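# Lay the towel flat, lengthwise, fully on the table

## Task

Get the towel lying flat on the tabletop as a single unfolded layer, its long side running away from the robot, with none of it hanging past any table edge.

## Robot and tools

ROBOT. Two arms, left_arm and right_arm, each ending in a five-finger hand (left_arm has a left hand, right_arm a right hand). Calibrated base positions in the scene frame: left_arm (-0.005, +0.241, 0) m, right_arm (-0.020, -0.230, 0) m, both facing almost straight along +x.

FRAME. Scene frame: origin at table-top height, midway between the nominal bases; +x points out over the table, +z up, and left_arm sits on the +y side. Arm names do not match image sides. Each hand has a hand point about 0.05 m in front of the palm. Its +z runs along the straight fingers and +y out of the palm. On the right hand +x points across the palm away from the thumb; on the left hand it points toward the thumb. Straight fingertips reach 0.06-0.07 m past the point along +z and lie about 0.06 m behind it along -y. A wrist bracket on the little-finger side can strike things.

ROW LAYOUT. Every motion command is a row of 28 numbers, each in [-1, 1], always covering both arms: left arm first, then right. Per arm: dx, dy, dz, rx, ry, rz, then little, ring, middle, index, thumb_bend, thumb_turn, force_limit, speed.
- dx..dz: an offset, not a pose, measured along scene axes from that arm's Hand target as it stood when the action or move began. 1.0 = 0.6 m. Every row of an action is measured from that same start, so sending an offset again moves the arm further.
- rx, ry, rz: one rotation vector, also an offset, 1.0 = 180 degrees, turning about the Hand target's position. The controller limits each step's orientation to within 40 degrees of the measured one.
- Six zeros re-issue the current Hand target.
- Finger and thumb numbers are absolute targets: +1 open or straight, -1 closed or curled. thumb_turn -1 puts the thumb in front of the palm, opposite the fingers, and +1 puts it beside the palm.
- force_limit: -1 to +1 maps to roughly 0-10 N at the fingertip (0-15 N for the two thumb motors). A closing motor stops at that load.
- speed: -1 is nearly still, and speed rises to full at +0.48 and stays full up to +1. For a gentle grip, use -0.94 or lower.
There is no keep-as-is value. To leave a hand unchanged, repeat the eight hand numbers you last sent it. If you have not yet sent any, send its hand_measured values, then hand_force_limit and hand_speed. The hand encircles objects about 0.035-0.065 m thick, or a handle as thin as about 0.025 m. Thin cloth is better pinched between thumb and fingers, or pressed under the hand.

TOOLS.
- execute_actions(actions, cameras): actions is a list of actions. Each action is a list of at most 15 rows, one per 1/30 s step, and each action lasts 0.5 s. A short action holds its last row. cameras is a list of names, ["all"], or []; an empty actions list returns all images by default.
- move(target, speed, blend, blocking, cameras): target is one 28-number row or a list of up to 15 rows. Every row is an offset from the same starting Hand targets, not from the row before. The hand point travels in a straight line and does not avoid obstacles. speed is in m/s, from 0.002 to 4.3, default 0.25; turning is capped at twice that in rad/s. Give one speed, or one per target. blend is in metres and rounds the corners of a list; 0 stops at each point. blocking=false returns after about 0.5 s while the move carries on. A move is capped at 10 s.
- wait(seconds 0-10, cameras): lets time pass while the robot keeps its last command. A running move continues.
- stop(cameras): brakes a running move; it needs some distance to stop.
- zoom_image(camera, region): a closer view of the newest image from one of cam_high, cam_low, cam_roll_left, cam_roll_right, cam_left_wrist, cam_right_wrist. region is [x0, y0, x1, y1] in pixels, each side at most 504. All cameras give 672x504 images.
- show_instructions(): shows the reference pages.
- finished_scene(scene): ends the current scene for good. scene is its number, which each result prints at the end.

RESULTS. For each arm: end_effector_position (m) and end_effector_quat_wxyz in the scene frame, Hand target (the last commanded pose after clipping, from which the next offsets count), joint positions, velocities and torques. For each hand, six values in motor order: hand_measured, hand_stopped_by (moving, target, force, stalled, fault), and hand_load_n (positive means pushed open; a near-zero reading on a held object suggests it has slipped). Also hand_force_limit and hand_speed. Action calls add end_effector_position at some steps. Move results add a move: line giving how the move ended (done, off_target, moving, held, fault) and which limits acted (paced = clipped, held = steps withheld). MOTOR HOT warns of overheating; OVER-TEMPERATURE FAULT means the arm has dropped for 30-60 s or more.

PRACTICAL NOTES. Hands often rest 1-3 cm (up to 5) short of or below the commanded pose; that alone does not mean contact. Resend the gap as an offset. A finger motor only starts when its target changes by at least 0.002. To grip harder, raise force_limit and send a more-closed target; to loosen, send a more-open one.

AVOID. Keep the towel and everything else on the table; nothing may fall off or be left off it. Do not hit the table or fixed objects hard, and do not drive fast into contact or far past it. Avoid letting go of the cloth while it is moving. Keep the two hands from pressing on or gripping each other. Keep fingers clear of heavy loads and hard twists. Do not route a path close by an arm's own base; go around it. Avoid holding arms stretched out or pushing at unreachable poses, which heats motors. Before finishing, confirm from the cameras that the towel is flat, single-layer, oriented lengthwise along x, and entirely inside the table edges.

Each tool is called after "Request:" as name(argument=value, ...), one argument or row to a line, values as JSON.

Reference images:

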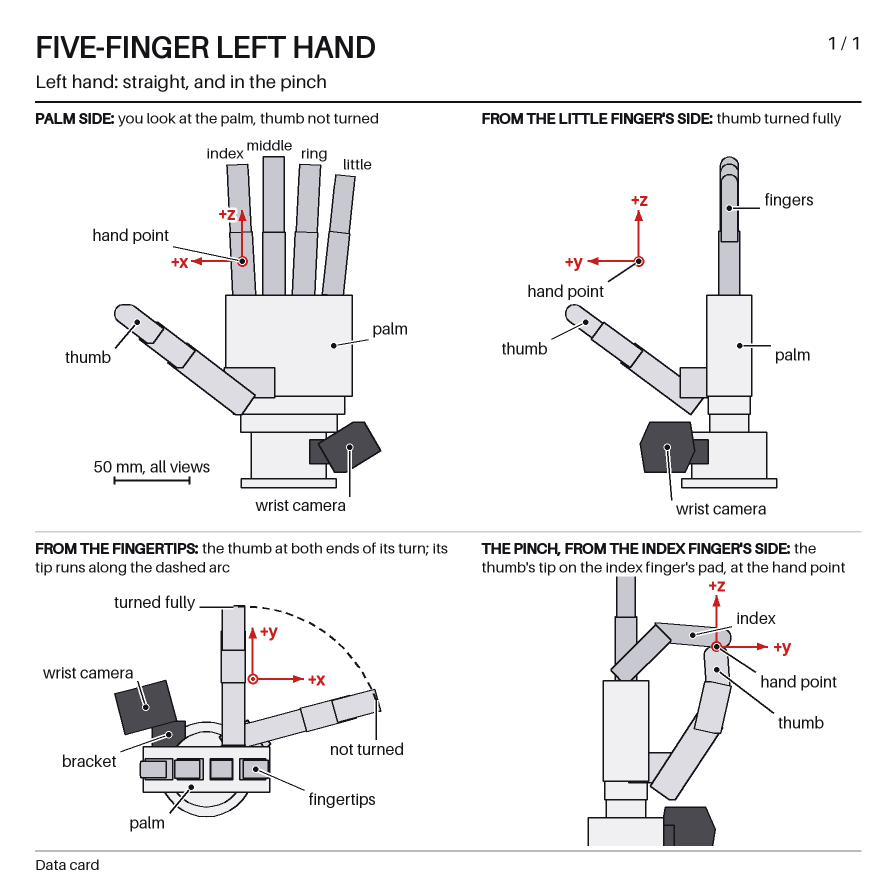

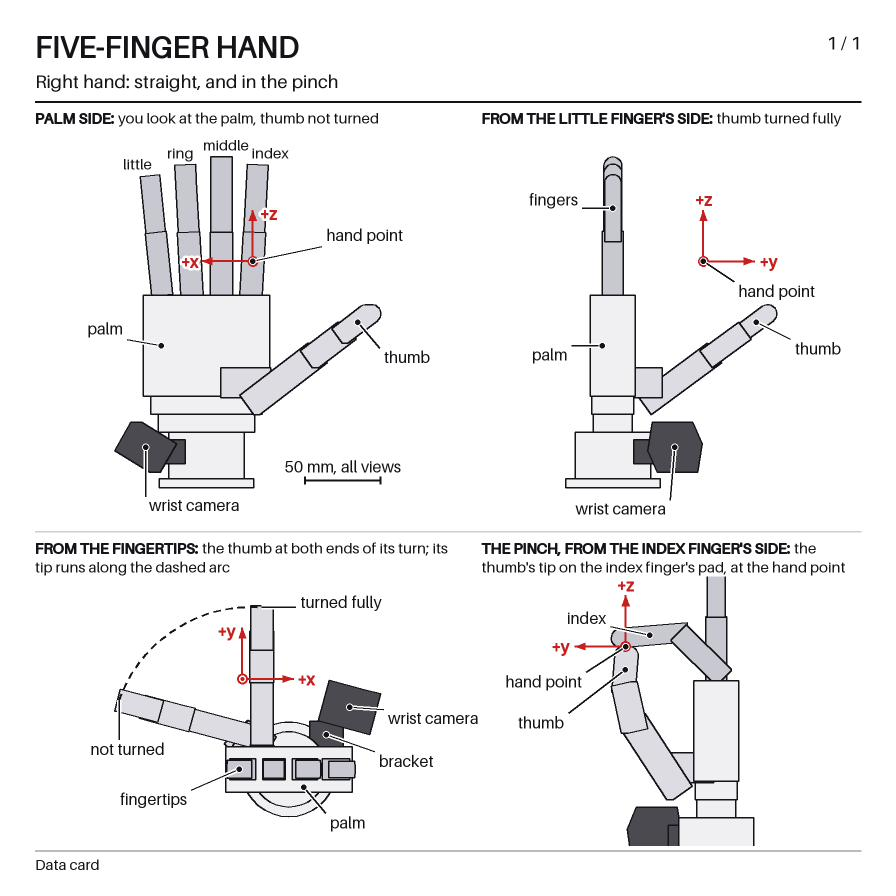

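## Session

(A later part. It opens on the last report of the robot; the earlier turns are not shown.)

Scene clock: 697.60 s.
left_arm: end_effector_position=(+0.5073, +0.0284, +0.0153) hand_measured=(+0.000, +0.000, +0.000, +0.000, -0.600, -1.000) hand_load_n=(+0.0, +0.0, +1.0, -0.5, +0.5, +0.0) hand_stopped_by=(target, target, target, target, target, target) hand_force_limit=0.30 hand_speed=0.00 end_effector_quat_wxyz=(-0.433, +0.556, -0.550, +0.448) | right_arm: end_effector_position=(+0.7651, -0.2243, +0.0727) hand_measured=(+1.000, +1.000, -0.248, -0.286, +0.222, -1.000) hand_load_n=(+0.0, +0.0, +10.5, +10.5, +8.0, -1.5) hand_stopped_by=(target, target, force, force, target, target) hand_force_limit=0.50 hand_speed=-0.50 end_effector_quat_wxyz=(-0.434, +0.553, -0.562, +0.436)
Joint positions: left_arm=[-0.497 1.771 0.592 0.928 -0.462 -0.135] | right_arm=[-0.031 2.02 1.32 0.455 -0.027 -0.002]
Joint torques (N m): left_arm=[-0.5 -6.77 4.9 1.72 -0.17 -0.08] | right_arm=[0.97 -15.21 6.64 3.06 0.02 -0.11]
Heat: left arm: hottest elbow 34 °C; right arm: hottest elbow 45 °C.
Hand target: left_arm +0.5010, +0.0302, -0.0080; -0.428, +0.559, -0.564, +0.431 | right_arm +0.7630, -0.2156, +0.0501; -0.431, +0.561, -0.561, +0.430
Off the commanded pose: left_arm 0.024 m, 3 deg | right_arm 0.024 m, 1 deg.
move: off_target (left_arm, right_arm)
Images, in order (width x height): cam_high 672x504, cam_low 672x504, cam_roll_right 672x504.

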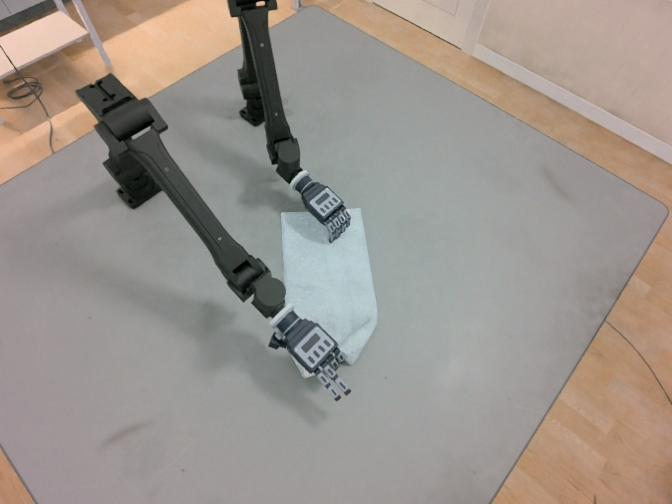

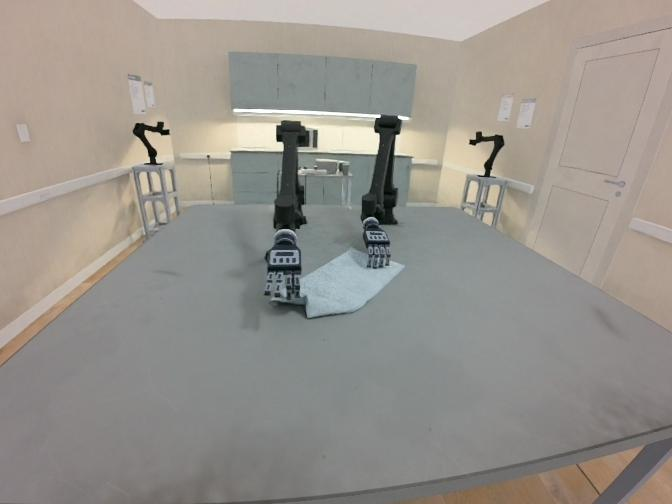

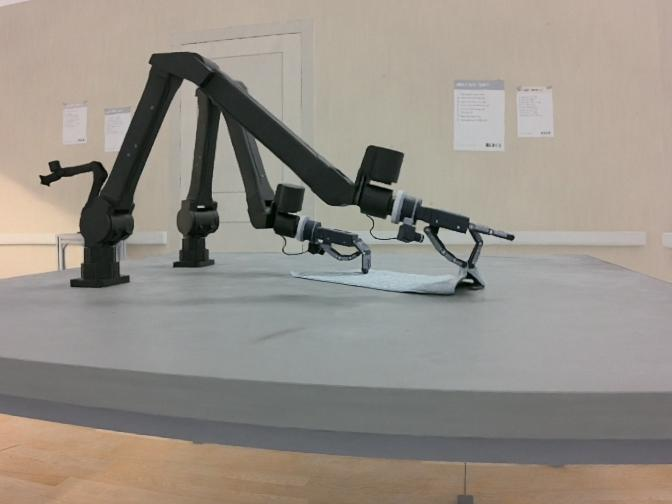

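Request:
move(
  target=[0,0,0,0,0,0,0,0,0,0,-0.6,-1,0.3,0, -0.005,0.01,-0.085,0,0,0,1,1,-0.55,-0.55,0.22,-1,0.5,-0.5],
  speed=0.06,
  cameras=["cam_roll_right","cam_low"],
)

Request:
zoom_image(
  camera="cam_low",
  region=[240, 200, 420, 330],
)

Request:
move(
  target=[0,0,0,0,0,0,0,0,0,0,-0.6,-1,0.3,0, 0,0,0,0,0,0,1,1,0.35,0.35,0.22,-1,0.5,-0.3],
  speed=0.06,
)

Request:
move(
  target=[0,0,0,0,0,0,0,0,0,0,-0.6,-1,0.3,0, 0,0,0.15,0,0,0,1,1,0.35,0.35,0.22,-1,0.5,-0.3],
  speed=0.06,
  cameras=["cam_right_wrist","cam_high","cam_low"],
)

Scene clock: 708.23 s.
left_arm: end_effector_position=(+0.5073, +0.0284, +0.0153) hand_measured=(+0.000, +0.000, +0.000, +0.000, -0.600, -1.000) hand_load_n=(+0.0, +0.5, +1.0, +0.0, +0.0, +0.0) hand_stopped_by=(target, target, target, target, target, target) hand_force_limit=0.30 hand_speed=0.00 end_effector_quat_wxyz=(-0.433, +0.556, -0.550, +0.448) | right_arm: end_effector_position=(+0.7661, -0.2195, +0.0313) hand_measured=(+1.000, +1.000, -0.248, -0.286, +0.222, -1.000) hand_load_n=(+0.0, +0.0, +10.5, +11.0, +8.0, -1.5) hand_stopped_by=(target, target, force, force, target, target) hand_force_limit=0.50 hand_speed=-0.50 end_effector_quat_wxyz=(-0.438, +0.550, -0.557, +0.442)
Joint positions: left_arm=[-0.497 1.771 0.592 0.928 -0.462 -0.135] | right_arm=[-0.023 2.098 1.302 0.569 -0.018 -0.002]
Joint torques (N m): left_arm=[-0.5 -6.77 4.9 1.72 -0.17 -0.08] | right_arm=[0.85 -14.86 5.91 2.82 0.03 -0.09]
Heat: left arm: hottest elbow 34 °C; right arm: hottest elbow 43 °C.
Hand target: left_arm +0.5010, +0.0302, -0.0080; -0.428, +0.559, -0.564, +0.431 | right_arm +0.7600, -0.2097, -0.0009; -0.431, +0.561, -0.561, +0.430
Off the commanded pose: left_arm 0.024 m, 3 deg | right_arm 0.034 m, 2 deg.
move: off_target (left_arm, right_arm)
Images, in order (width x height): cam_low 672x504, cam_roll_right 672x504.

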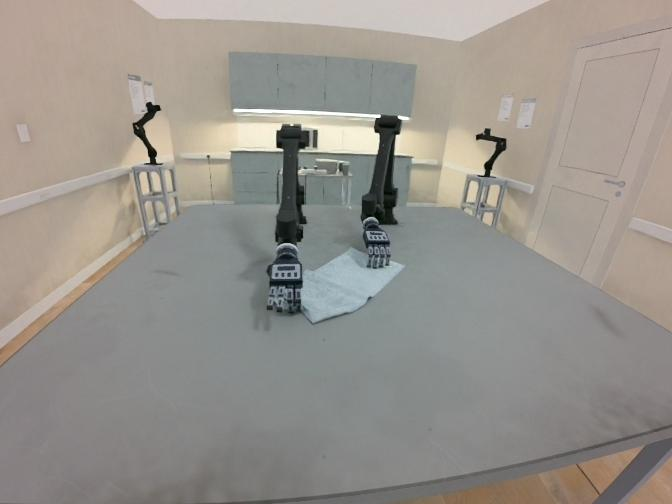

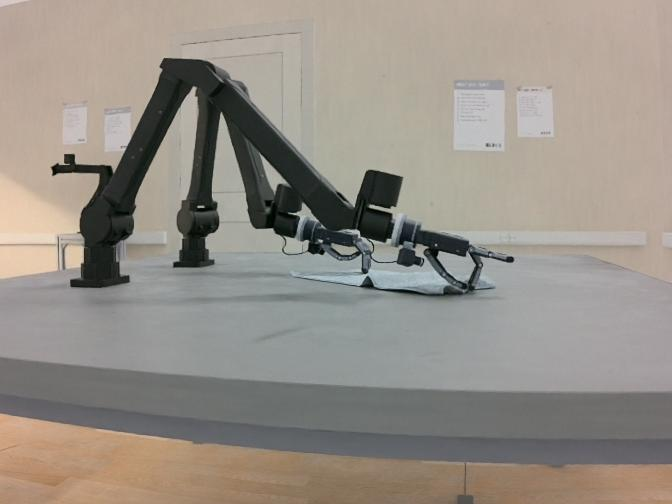

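Scaled by 2.800.

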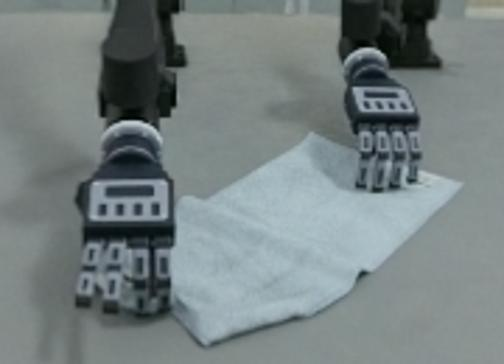

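Scene clock: 708.87 s.
left_arm: end_effector_position=(+0.5073, +0.0284, +0.0153) hand_measured=(+0.000, +0.000, +0.000, +0.000, -0.600, -1.000) hand_load_n=(+0.0, +0.0, +1.0, +0.0, +0.0, +0.0) hand_stopped_by=(target, target, target, target, target, target) hand_force_limit=0.30 hand_speed=0.00 end_effector_quat_wxyz=(-0.433, +0.556, -0.550, +0.448) | right_arm: end_effector_position=(+0.7659, -0.2195, +0.0283) hand_measured=(+1.000, +1.000, +0.350, +0.350, +0.220, -1.000) hand_load_n=(+0.0, +0.0, +0.0, +0.0, -1.0, -0.5) hand_stopped_by=(target, target, target, target, target, target) hand_force_limit=0.50 hand_speed=-0.30 end_effector_quat_wxyz=(-0.437, +0.550, -0.558, +0.441)
Joint positions: left_arm=[-0.497 1.771 0.592 0.928 -0.462 -0.135] | right_arm=[-0.023 2.103 1.302 0.57 -0.018 -0.002]
Joint torques (N m): left_arm=[-0.5 -6.77 4.89 1.72 -0.17 -0.08] | right_arm=[0.85 -15.15 5.96 2.8 0.02 -0.09]
Heat: left arm: hottest elbow 34 °C; right arm: hottest elbow 43 °C.
Hand target: left_arm +0.5010, +0.0302, -0.0080; -0.428, +0.559, -0.564, +0.431 | right_arm +0.7600, -0.2096, -0.0008; -0.431, +0.561, -0.561, +0.430
Off the commanded pose: left_arm 0.024 m, 3 deg | right_arm 0.031 m, 2 deg.
move: off_target (left_arm, right_arm)

Scene clock: 710.93 s.
left_arm: end_effector_position=(+0.5073, +0.0284, +0.0153) hand_measured=(+0.000, +0.000, +0.000, +0.000, -0.600, -1.000) hand_load_n=(+0.0, +0.0, +1.5, +0.0, +0.0, +0.0) hand_stopped_by=(target, target, target, target, target, target) hand_force_limit=0.30 hand_speed=0.00 end_effector_quat_wxyz=(-0.433, +0.556, -0.550, +0.448) | right_arm: end_effector_position=(+0.7544, -0.2186, +0.0699) hand_measured=(+1.000, +1.000, +0.350, +0.350, +0.220, -1.000) hand_load_n=(+0.0, +0.0, +0.0, +0.0, +0.0, +0.0) hand_stopped_by=(target, target, target, target, target, target) hand_force_limit=0.50 hand_speed=-0.30 end_effector_quat_wxyz=(-0.423, +0.562, -0.569, +0.426)
Joint positions: left_arm=[-0.497 1.771 0.592 0.928 -0.462 -0.135] | right_arm=[-0.022 1.997 1.302 0.411 -0.018 -0.002]
Joint torques (N m): left_arm=[-0.5 -6.77 4.9 1.72 -0.17 -0.07] | right_arm=[0.85 -18.2 8.76 1.57 0.03 -0.09]
Heat: left arm: hottest elbow 34 °C; right arm: hottest elbow 43 °C.
Hand target: left_arm +0.5010, +0.0302, -0.0080; -0.428, +0.559, -0.564, +0.431 | right_arm +0.7600, -0.2096, +0.0892; -0.431, +0.561, -0.561, +0.430
Off the commanded pose: left_arm 0.024 m, 3 deg | right_arm 0.022 m, 1 deg.
move: off_target (left_arm, right_arm)
Images, in order (width x height): cam_high 672x504, cam_low 672x504, cam_right_wrist 672x504.

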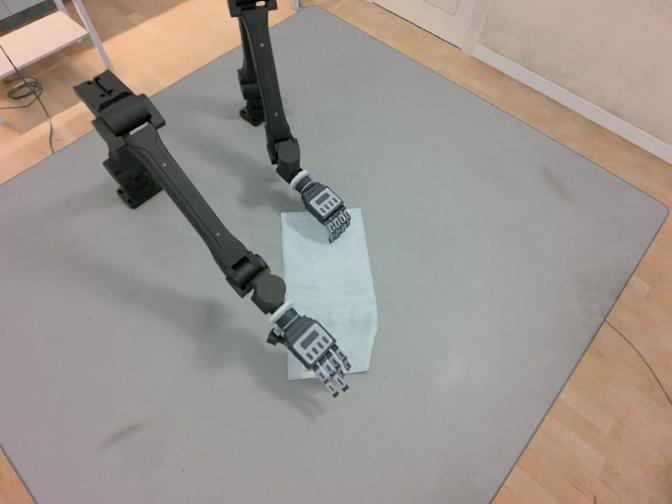

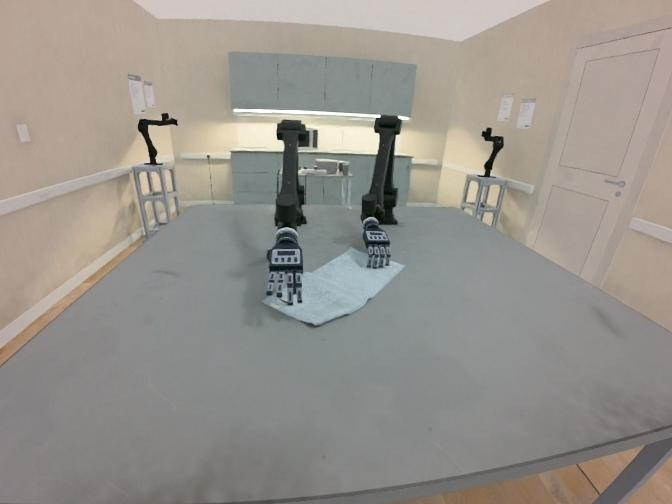

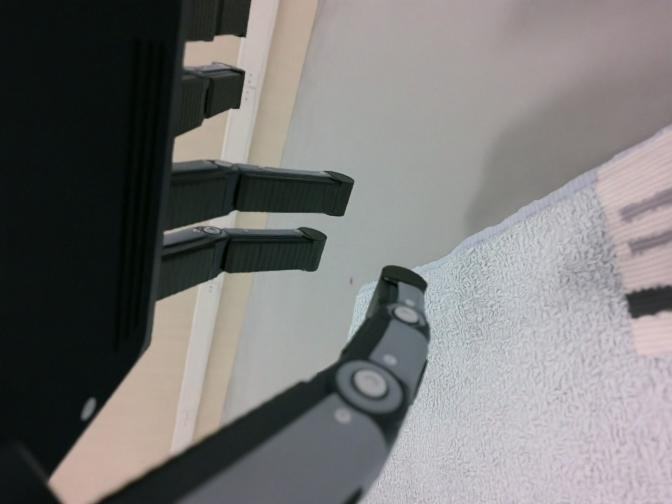

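Request:
move(
  target=[0,0,0,0,0,0,0,0,0,0,-0.6,-1,0.3,0, -0.15,-0.1,0.15,0,0,0,1,1,0.35,0.35,0.22,-1,0.5,-0.3],
  speed=0.15,
  cameras=["cam_right_wrist","cam_high","cam_low"],
)

Request:
zoom_image(
  camera="cam_high",
  region=[250, 190, 430, 390],
)

Request:
zoom_image(
  camera="cam_low",
  region=[240, 220, 420, 350],
)

Scene clock: 720.43 s.
left_arm: end_effector_position=(+0.5073, +0.0284, +0.0153) hand_measured=(+0.000, +0.000, +0.000, +0.000, -0.600, -1.000) hand_load_n=(+0.0, +0.0, +1.0, +0.0, +0.0, +0.0) hand_stopped_by=(target, target, target, target, target, target) hand_force_limit=0.30 hand_speed=0.00 end_effector_quat_wxyz=(-0.433, +0.556, -0.550, +0.448) | right_arm: end_effector_position=(+0.6759, -0.2633, +0.1810) hand_measured=(+1.000, +1.000, +0.350, +0.350, +0.220, -1.000) hand_load_n=(+0.0, +0.0, +0.0, +0.0, +0.0, +0.0) hand_stopped_by=(target, target, target, target, target, target) hand_force_limit=0.50 hand_speed=-0.30 end_effector_quat_wxyz=(-0.438, +0.557, -0.560, +0.429)
Joint positions: left_arm=[-0.497 1.771 0.592 0.928 -0.462 -0.135] | right_arm=[-0.118 1.67 1.134 0.283 -0.128 -0.02]
Joint torques (N m): left_arm=[-0.5 -6.71 4.9 1.72 -0.18 -0.08] | right_arm=[-0.67 -14.1 7.34 1.59 -0.11 -0.21]
Heat: left arm: hottest elbow 34 °C; right arm: hottest elbow 43 °C.
Hand target: left_arm +0.5010, +0.0302, -0.0080; -0.428, +0.559, -0.564, +0.431 | right_arm +0.6700, -0.2697, +0.1792; -0.431, +0.561, -0.561, +0.430
Off the commanded pose: left_arm 0.024 m, 3 deg | right_arm 0.009 m, 1 deg.
move: off_target (left_arm)
Images, in order (width x height): cam_high 672x504, cam_low 672x504, cam_right_wrist 672x504.

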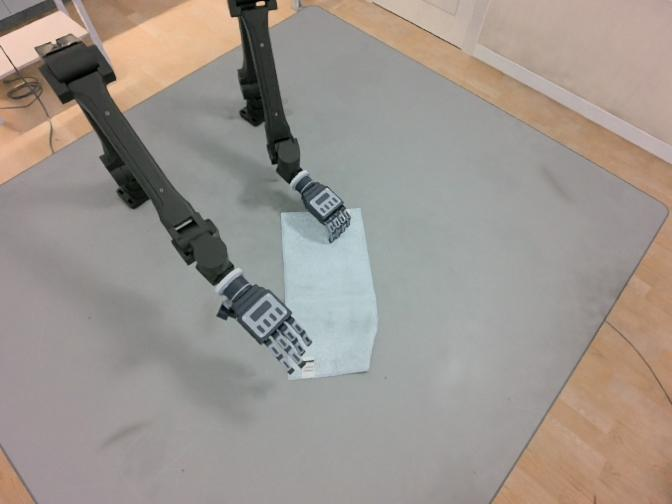

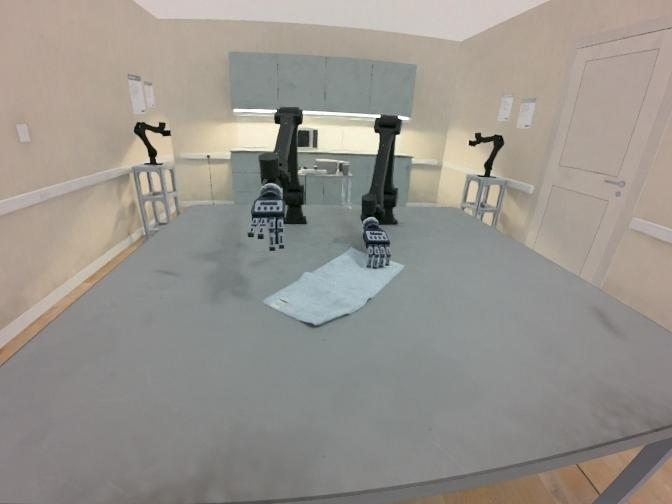

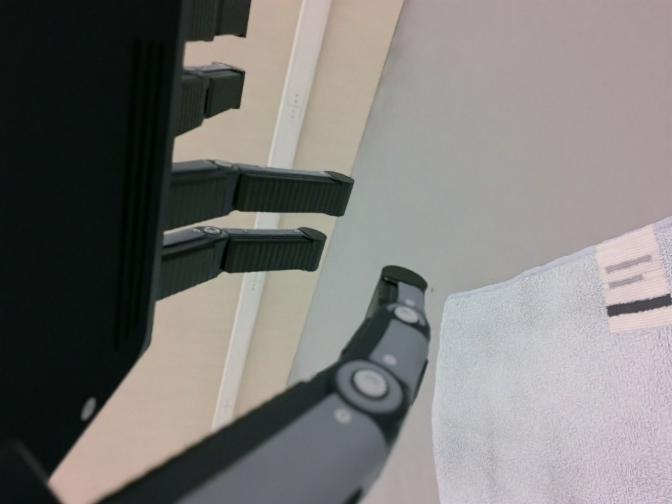

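Scaled by 2.520.

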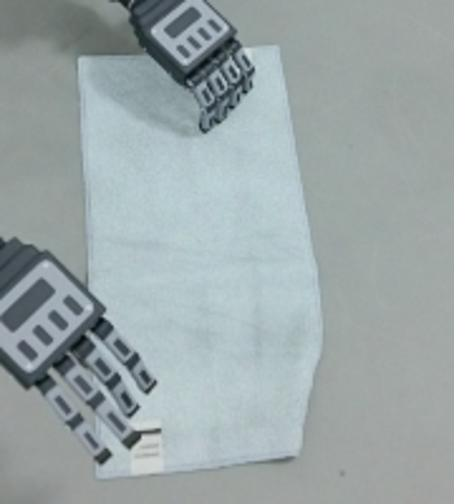

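Scaled by 2.800.

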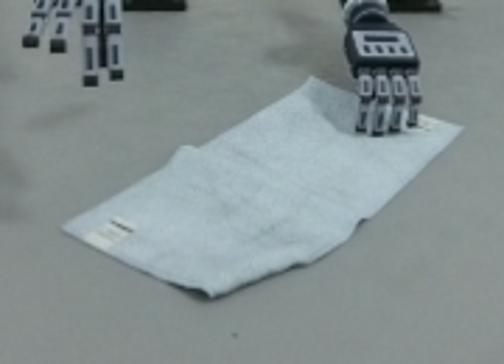

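Request:
move(
  target=[
    [0,0,0.133,0,0,0,0,0,0,0,-0.6,-1,0.3,0, 0,0,0,0,0,0,0,0,0,0,-0.6,-1,0.3,0],
    [-0.135,-0.05,0.12,0,0,-0.0556,0,0,0,0,-0.6,-1,0.3,0, 0.075,0.241,-0.199,0,0,-0.0556,0,0,0,0,-0.6,-1,0.3,0],
  ],
  speed=0.12,
  cameras=["cam_high","cam_left_wrist","cam_right_wrist"],
)

Scene clock: 749.63 s.
left_arm: end_effector_position=(+0.4216, +0.0036, +0.0569) hand_measured=(+0.000, +0.000, +0.000, +0.000, -0.600, -1.000) hand_load_n=(+0.0, +0.0, +0.0, +0.0, +0.0, +0.0) hand_stopped_by=(target, target, target, target, target, target) hand_force_limit=0.30 hand_speed=0.00 end_effector_quat_wxyz=(+0.387, -0.515, +0.613, -0.457) | right_arm: end_effector_position=(+0.6949, -0.1328, +0.0475) hand_measured=(+0.000, +0.000, +0.000, +0.000, -0.600, -1.000) hand_load_n=(+0.0, +0.0, +0.0, +0.0, +0.0, +0.0) hand_stopped_by=(target, target, target, target, target, target) hand_force_limit=0.30 hand_speed=0.00 end_effector_quat_wxyz=(+0.373, -0.524, +0.612, -0.460)
Joint positions: left_arm=[-0.603 1.451 0.448 0.691 -0.404 -0.123] | right_arm=[0.187 1.928 1.127 0.478 0.344 0.085]
Joint torques (N m): left_arm=[-0.97 -7.47 6.08 2.44 -0.01 0] | right_arm=[0.38 -14.04 10.35 2.96 0.12 0.07]
Heat: left arm: hottest elbow 33 °C; right arm: hottest elbow 41 °C.
Hand target: left_arm +0.4200, +0.0002, +0.0639; +0.389, -0.508, +0.611, -0.467 | right_arm +0.7150, -0.1249, +0.0598; +0.392, -0.510, +0.608, -0.466
Off the commanded pose: left_arm 0.008 m, 1 deg | right_arm 0.025 m, 3 deg.
move: off_target (right_arm)
Images, in order (width x height): cam_high 672x504, cam_left_wrist 672x504, cam_right_wrist 672x504.

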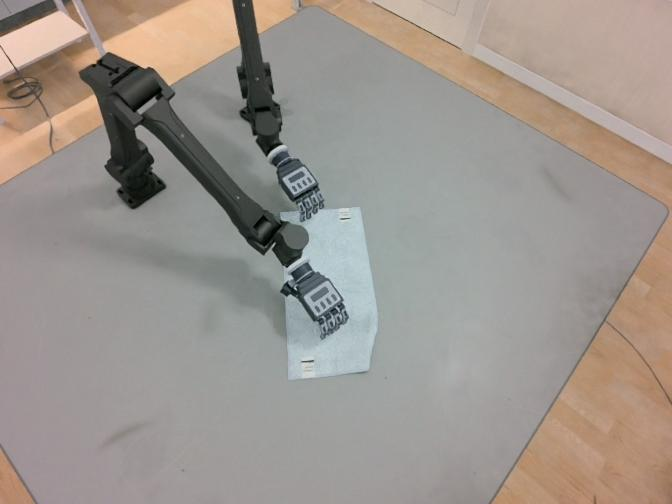

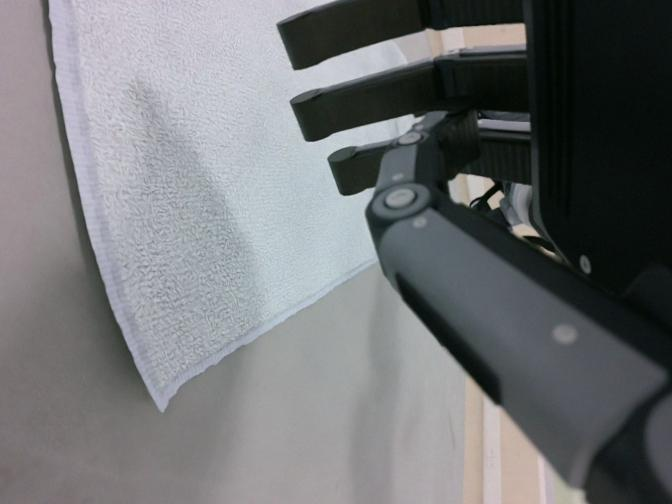

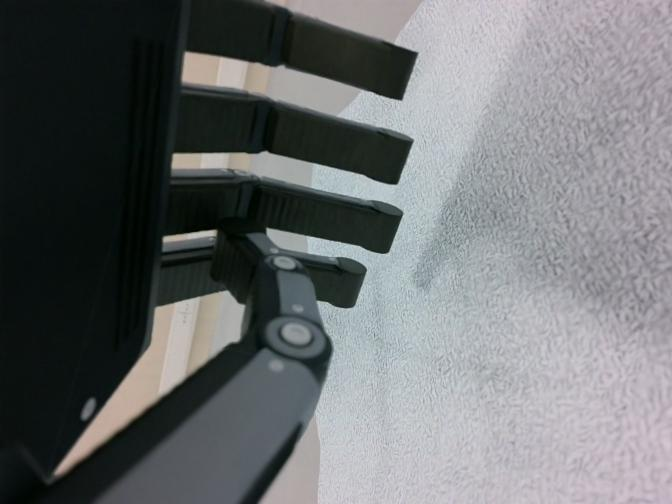

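Request:
move(
  target=[0,0,-0.123,0,0,0,0,0,0,0,-0.6,-1,0.3,0, 0,0,-0.1,0,0,0,0,0,0,0,-0.6,-1,0.3,0],
  speed=0.08,
  cameras=["cam_left_wrist","cam_right_wrist"],
)

Request:
move(
  target=[-0.033,-0.133,0,0,0,0.111,0,0,0,0,-0.6,-1,0.3,0, 0.025,0.087,0,0,0,0.111,0,0,0,0,-0.6,-1,0.3,0],
  speed=0.05,
  cameras=["cam_high","cam_left_wrist","cam_right_wrist"],
)

Scene clock: 760.73 s.
left_arm: end_effector_position=(+0.4292, -0.0015, +0.0148) hand_measured=(+0.000, +0.000, +0.000, +0.000, -0.600, -1.000) hand_load_n=(+0.0, -0.5, -0.5, +0.0, +0.5, +0.0) hand_stopped_by=(target, target, target, target, target, target) hand_force_limit=0.30 hand_speed=0.00 end_effector_quat_wxyz=(+0.395, -0.508, +0.590, -0.487) | right_arm: end_effector_position=(+0.7090, -0.1307, +0.0281) hand_measured=(+0.000, +0.000, +0.000, +0.000, -0.600, -1.000) hand_load_n=(+0.0, +0.0, -0.5, +0.0, +0.0, +0.0) hand_stopped_by=(target, target, target, target, target, target) hand_force_limit=0.30 hand_speed=0.00 end_effector_quat_wxyz=(+0.398, -0.504, +0.602, -0.475)
Joint positions: left_arm=[-0.603 1.702 0.423 1.045 -0.404 -0.123] | right_arm=[0.187 2.011 1.133 0.629 0.347 0.086]
Joint torques (N m): left_arm=[-0.85 -4.95 3.86 1.57 0.04 0] | right_arm=[0.32 -11.87 8.36 2.19 0.04 0.06]
Heat: left arm: hottest elbow 33 °C; right arm: hottest elbow 43 °C.
Hand target: left_arm +0.4201, +0.0002, -0.0098; +0.389, -0.508, +0.610, -0.467 | right_arm +0.7149, -0.1249, -0.0002; +0.392, -0.510, +0.608, -0.466
Off the commanded pose: left_arm 0.026 m, 3 deg | right_arm 0.030 m, 2 deg.
move: off_target (left_arm, right_arm)
Images, in order (width x height): cam_left_wrist 672x504, cam_right_wrist 672x504.

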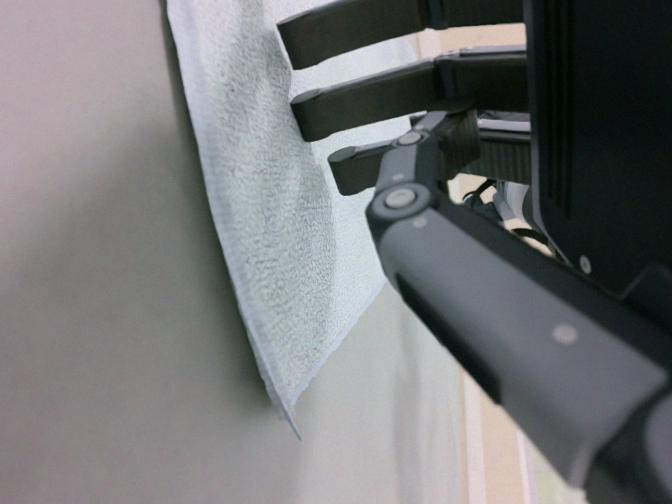

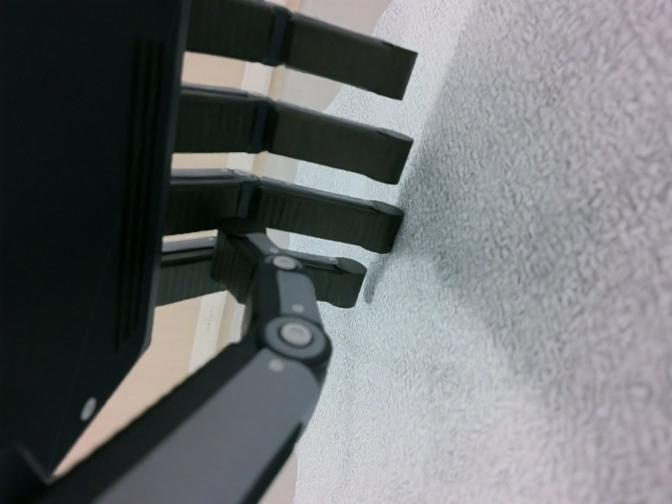

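Scene clock: 765.00 s.
left_arm: end_effector_position=(+0.4075, -0.0719, +0.0144) hand_measured=(+0.000, +0.000, +0.000, +0.000, -0.600, -1.000) hand_load_n=(+0.0, +0.0, +1.5, +0.0, +0.0, +0.0) hand_stopped_by=(target, target, target, target, target, target) hand_force_limit=0.30 hand_speed=0.00 end_effector_quat_wxyz=(-0.470, +0.612, -0.488, +0.407) | right_arm: end_effector_position=(+0.7234, -0.0688, +0.0292) hand_measured=(+0.000, +0.000, +0.000, +0.000, -0.600, -1.000) hand_load_n=(+0.0, +0.0, -0.5, +0.0, +0.0, +0.0) hand_stopped_by=(target, target, target, target, target, target) hand_force_limit=0.30 hand_speed=0.00 end_effector_quat_wxyz=(-0.482, +0.595, -0.504, +0.399)
Joint positions: left_arm=[-0.938 1.744 0.636 0.626 -1.061 -0.468] | right_arm=[0.178 2.059 1.208 0.634 -0.005 0.01]
Joint torques (N m): left_arm=[-1.61 -6.18 6.38 0.32 0.34 -0.22] | right_arm=[-0.5 -13.16 8.96 1.14 -0.17 -0.19]
Heat: left arm: hottest elbow 33 °C; right arm: hottest elbow 42 °C.
Hand target: left_arm +0.4002, -0.0797, -0.0098; -0.464, +0.606, -0.513, +0.393 | right_arm +0.7301, -0.0730, -0.0001; -0.466, +0.607, -0.511, +0.391
Off the commanded pose: left_arm 0.026 m, 3 deg | right_arm 0.030 m, 3 deg.
move: off_target (left_arm, right_arm)
Images, in order (width x height): cam_high 672x504, cam_left_wrist 672x504, cam_right_wrist 672x504.

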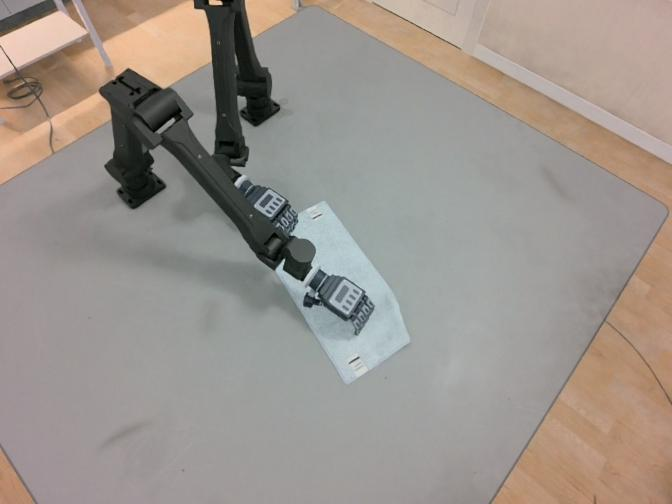

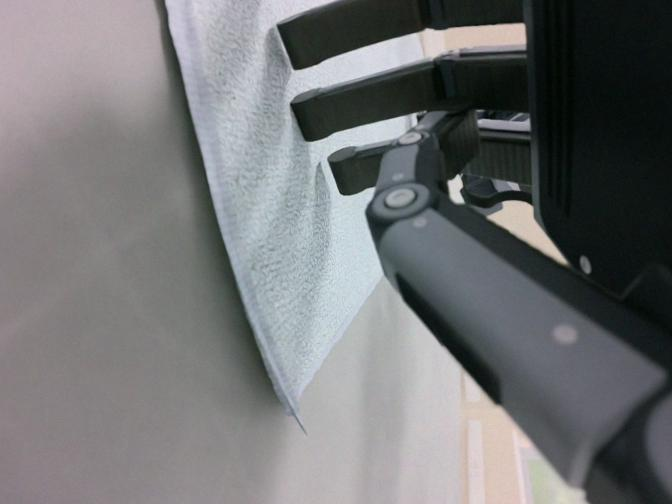

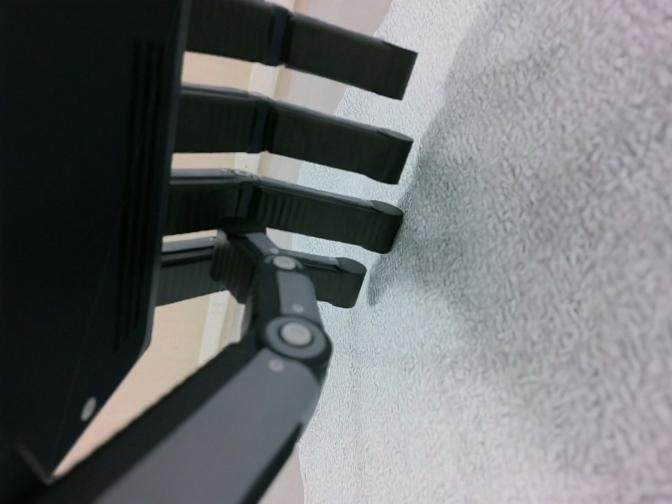

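Request:
move(
  target=[
    [0,0,0.117,0,0,0,0,0,0,0,-0.6,-1,0.3,0, 0,0,0.117,0,0,0,0,0,0,0,-0.6,-1,0.3,0],
    [0.008,0.1,0.117,0,0,-0.111,0,0,0,0,-0.6,-1,0.3,0, 0.066,-0.003,0.117,0,0,-0.111,0,0,0,0,-0.6,-1,0.3,0],
  ],
  speed=0.1,
  cameras=["cam_high","cam_left_wrist","cam_right_wrist"],
)

Scene clock: 795.60 s.
left_arm: end_effector_position=(+0.4029, -0.0224, +0.0536) hand_measured=(+0.000, +0.000, +0.000, +0.000, -0.600, -1.000) hand_load_n=(+0.0, +0.0, -0.5, +0.0, +0.0, +0.0) hand_stopped_by=(target, target, target, target, target, target) hand_force_limit=0.30 hand_speed=0.00 end_effector_quat_wxyz=(+0.384, -0.510, +0.617, -0.460) | right_arm: end_effector_position=(+0.7558, -0.0875, +0.0694) hand_measured=(+0.000, +0.000, +0.000, +0.000, -0.600, -1.000) hand_load_n=(+0.0, +0.0, +0.0, +0.0, +0.0, +0.0) hand_stopped_by=(target, target, target, target, target, target) hand_force_limit=0.30 hand_speed=0.00 end_effector_quat_wxyz=(+0.384, -0.513, +0.608, -0.469)
Joint positions: left_arm=[-0.697 1.461 0.446 0.693 -0.48 -0.148] | right_arm=[0.243 2.029 1.352 0.385 0.404 0.103]
Joint torques (N m): left_arm=[0.44 -7.53 5.97 2.43 -0.01 -0.01] | right_arm=[0.73 -15.27 11.34 1.44 0.13 0.06]
Heat: left arm: hottest elbow 33 °C; right arm: hottest elbow 42 °C.
Hand target: left_arm +0.4050, -0.0196, +0.0603; +0.389, -0.508, +0.610, -0.467 | right_arm +0.7696, -0.0748, +0.0701; +0.391, -0.509, +0.608, -0.466
Off the commanded pose: left_arm 0.008 m, 1 deg | right_arm 0.019 m, 1 deg.
move: off_target (right_arm)
Images, in order (width x height): cam_high 672x504, cam_left_wrist 672x504, cam_right_wrist 672x504.

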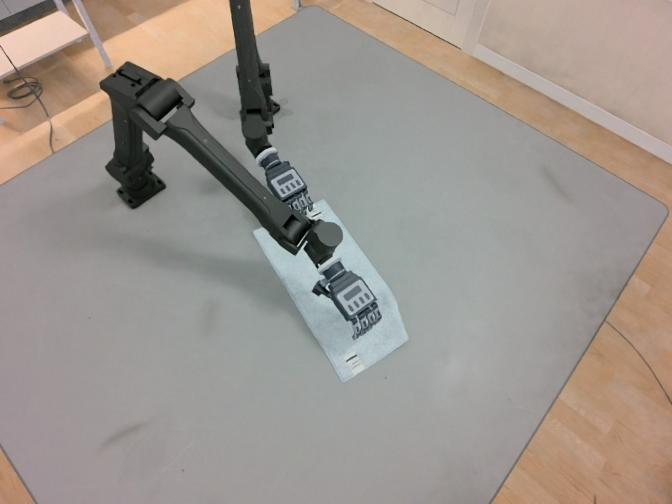

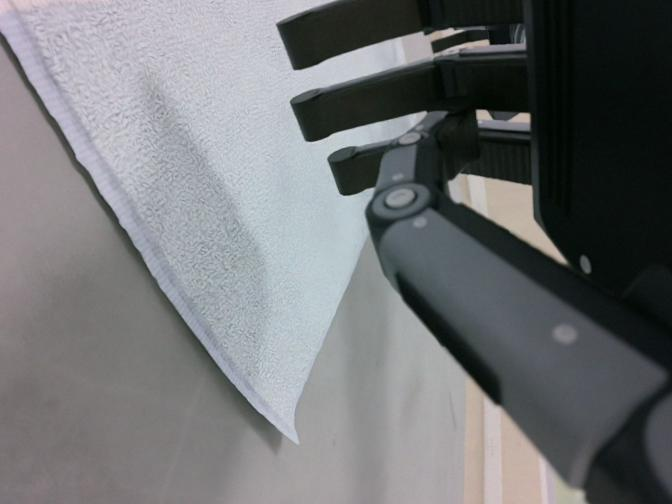

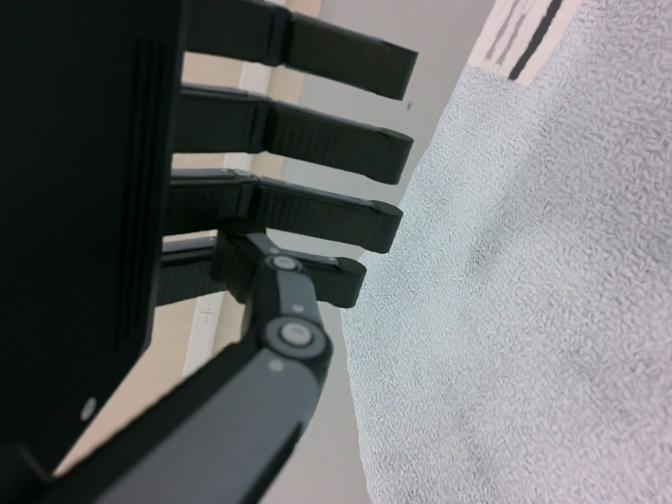

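Request:
move(
  target=[0.008,0,-0.117,0,0,0,0,0,0,0,-0.6,-1,0.3,0, 0.01,-0.025,-0.117,0,0,0,0,0,0,0,-0.6,-1,0.3,0],
  speed=0.08,
)

Request:
move(
  target=[-0.05,-0.1,0,0,0,0.105,0,0,0,0,-0.6,-1,0.3,0, -0.05,0.083,0,0,0,0.105,0,0,0,0,-0.6,-1,0.3,0],
  speed=0.05,
  cameras=["cam_high","cam_left_wrist","cam_right_wrist"],
)

Scene clock: 807.73 s.
left_arm: end_effector_position=(+0.4135, -0.0275, +0.0148) hand_measured=(+0.000, +0.000, +0.000, +0.000, -0.600, -1.000) hand_load_n=(+0.0, +0.0, -1.0, +0.0, +0.0, +0.0) hand_stopped_by=(target, target, target, target, target, target) hand_force_limit=0.30 hand_speed=0.00 end_effector_quat_wxyz=(+0.390, -0.506, +0.593, -0.490) | right_arm: end_effector_position=(+0.7663, -0.0829, +0.0303) hand_measured=(+0.000, +0.000, +0.000, +0.000, -0.600, -1.000) hand_load_n=(+0.0, +0.0, -0.5, +0.0, +0.0, +0.0) hand_stopped_by=(target, target, target, target, target, target) hand_force_limit=0.30 hand_speed=0.00 end_effector_quat_wxyz=(+0.401, -0.507, +0.601, -0.471)
Joint positions: left_arm=[-0.689 1.701 0.429 1.028 -0.474 -0.147] | right_arm=[0.241 2.123 1.36 0.506 0.387 0.103]
Joint torques (N m): left_arm=[0.5 -4.89 4.18 1.47 0.13 0.01] | right_arm=[-0.85 -13.86 9.29 2.26 -0.09 -0.01]
Heat: left arm: hottest elbow 33 °C; right arm: hottest elbow 43 °C.
Hand target: left_arm +0.4098, -0.0196, -0.0098; +0.389, -0.508, +0.610, -0.467 | right_arm +0.7757, -0.0895, -0.0001; +0.392, -0.509, +0.608, -0.466
Off the commanded pose: left_arm 0.026 m, 3 deg | right_arm 0.033 m, 2 deg.
move: off_target (left_arm, right_arm)

Scene clock: 811.80 s.
left_arm: end_effector_position=(+0.3902, -0.0731, +0.0144) hand_measured=(+0.000, +0.000, +0.000, +0.000, -0.600, -1.000) hand_load_n=(+0.0, +0.0, +3.5, +0.0, +0.0, +0.0) hand_stopped_by=(target, target, target, target, target, target) hand_force_limit=0.30 hand_speed=0.00 end_effector_quat_wxyz=(-0.465, +0.610, -0.491, +0.413) | right_arm: end_effector_position=(+0.7545, -0.0321, +0.0297) hand_measured=(+0.000, +0.000, +0.000, +0.000, -0.600, -1.000) hand_load_n=(+0.0, +0.0, -1.5, +0.0, +0.0, +0.0) hand_stopped_by=(target, target, target, target, target, target) hand_force_limit=0.30 hand_speed=0.00 end_effector_quat_wxyz=(-0.479, +0.590, -0.511, +0.402)
Joint positions: left_arm=[-0.972 1.724 0.604 0.625 -1.076 -0.491] | right_arm=[0.233 2.124 1.338 0.566 0.066 0.03]
Joint torques (N m): left_arm=[-2.02 -6.12 5.76 0.21 0.29 -0.16] | right_arm=[-0.5 -16.21 5.24 2.26 -0.17 -0.2]
Heat: left arm: hottest elbow 33 °C; right arm: hottest elbow 43 °C.
Hand target: left_arm +0.3798, -0.0797, -0.0099; -0.460, +0.601, -0.519, +0.397 | right_arm +0.7457, -0.0400, -0.0002; -0.463, +0.602, -0.516, +0.395
Off the commanded pose: left_arm 0.027 m, 4 deg | right_arm 0.032 m, 3 deg.
move: off_target (left_arm, right_arm)
Images, in order (width x height): cam_high 672x504, cam_left_wrist 672x504, cam_right_wrist 672x504.

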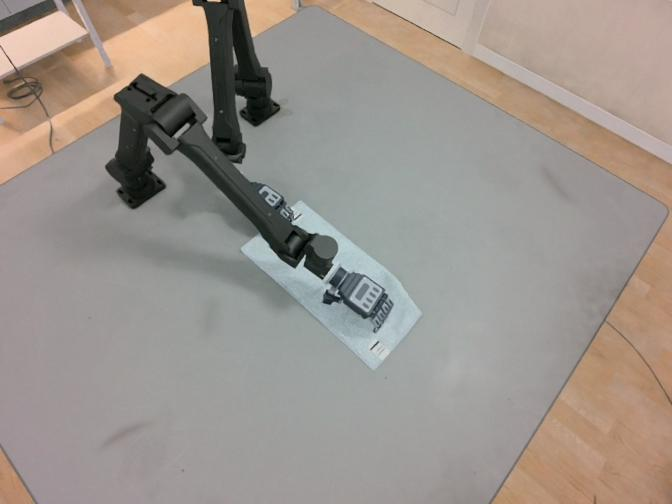

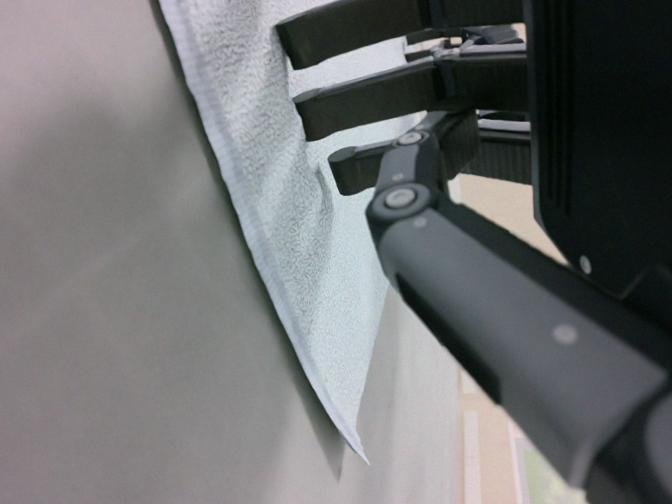

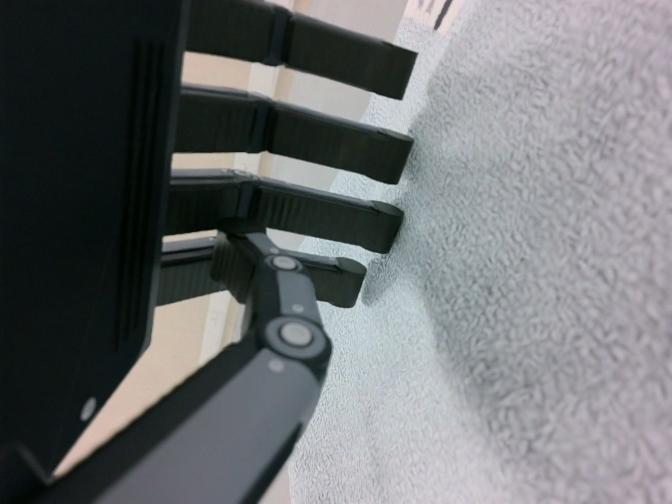

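Request:
move(
  target=[
    [0,0,0,0,0,0,0,0,0,0,-0.6,-1,0.3,0, 0,0,0.12,0,0,0,0,0,0,0,-0.6,-1,0.3,0],
    [0,0,0,0,0,0,0,0,0,0,-0.6,-1,0.3,0, 0.1,0.06,0.12,0,0,-0.06,1,1,0,0,-0.6,-1,0.3,0],
  ],
  speed=0.1,
  cameras=["cam_high","cam_low","cam_right_wrist"],
)

Request:
zoom_image(
  camera="cam_high",
  region=[230, 190, 440, 380],
)

Request:
zoom_image(
  camera="cam_low",
  region=[260, 220, 440, 350],
)

Scene clock: 833.33 s.
left_arm: end_effector_position=(+0.3893, -0.0743, +0.0144) hand_measured=(+0.000, +0.000, +0.000, +0.000, -0.600, -1.000) hand_load_n=(+0.0, +0.0, +3.0, +0.0, +0.0, +0.0) hand_stopped_by=(target, target, target, target, target, target) hand_force_limit=0.30 hand_speed=0.00 end_effector_quat_wxyz=(-0.465, +0.609, -0.492, +0.414) | right_arm: end_effector_position=(+0.7928, -0.0157, +0.0711) hand_measured=(+1.000, +1.000, +0.000, +0.000, -0.600, -1.000) hand_load_n=(+0.0, +0.0, +0.0, +0.0, +0.0, +0.0) hand_stopped_by=(target, target, target, target, target, target) hand_force_limit=0.30 hand_speed=0.00 end_effector_quat_wxyz=(-0.417, +0.555, -0.570, +0.440)
Joint positions: left_arm=[-0.975 1.724 0.604 0.625 -1.077 -0.493] | right_arm=[0.298 2.131 1.539 0.308 0.319 0.078]
Joint torques (N m): left_arm=[-1.73 -6.12 5.81 0.21 0.3 -0.16] | right_arm=[0.56 -16.97 11.96 1.55 0.11 0.07]
Heat: left arm: hottest elbow 33 °C; right arm: hottest elbow 41 °C.
Hand target: left_arm +0.3798, -0.0796, -0.0099; -0.461, +0.601, -0.519, +0.397 | right_arm +0.8056, -0.0039, +0.0717; -0.423, +0.551, -0.571, +0.437
Off the commanded pose: left_arm 0.027 m, 4 deg | right_arm 0.017 m, 1 deg.
move: off_target (left_arm, right_arm); target 2's new numbers were sent with right_arm's hand 0.017 m and 1 deg from that target
Images, in order (width x height): cam_high 672x504, cam_low 672x504, cam_right_wrist 672x504.

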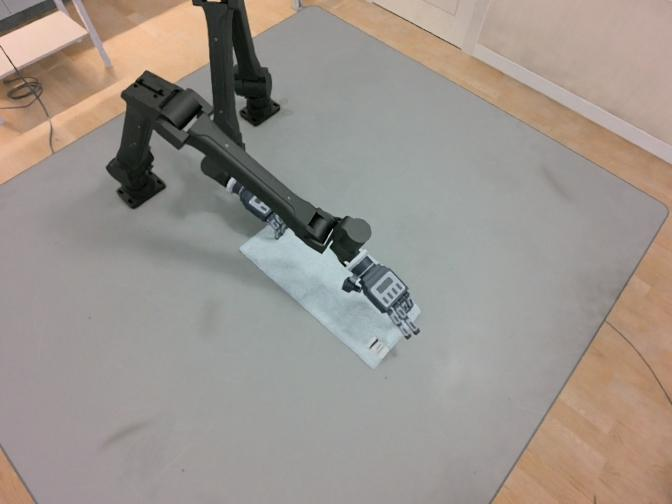

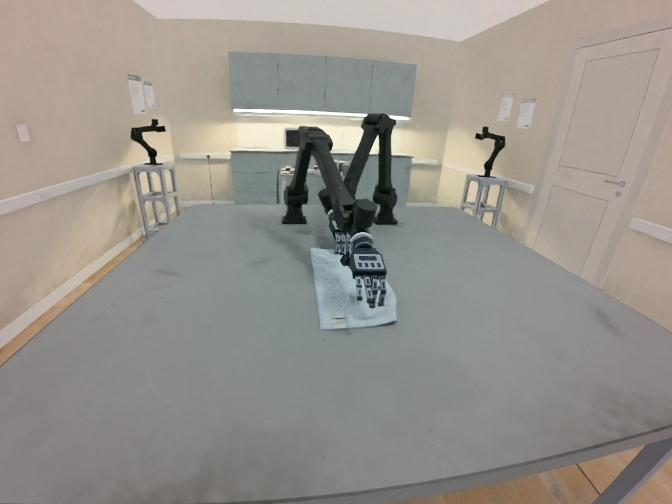

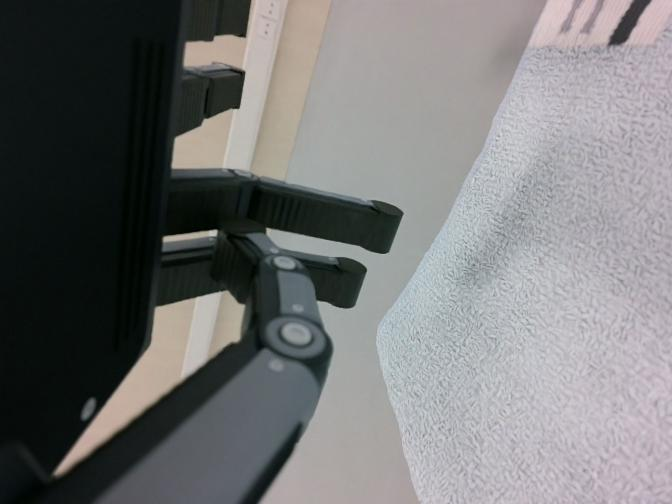

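Scaled by 2.400.

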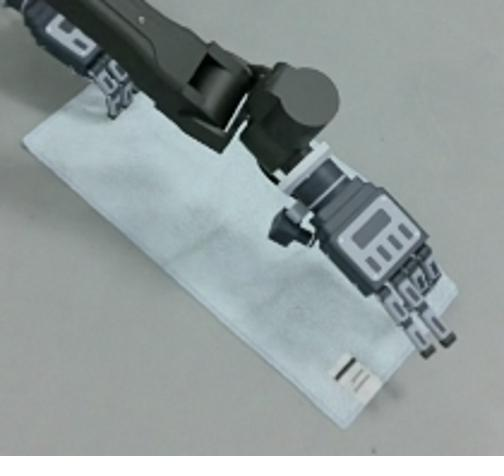

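Scaled by 2.800.

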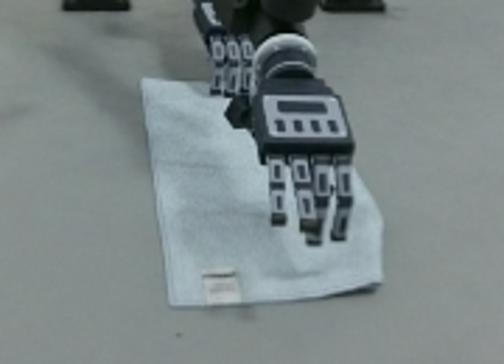

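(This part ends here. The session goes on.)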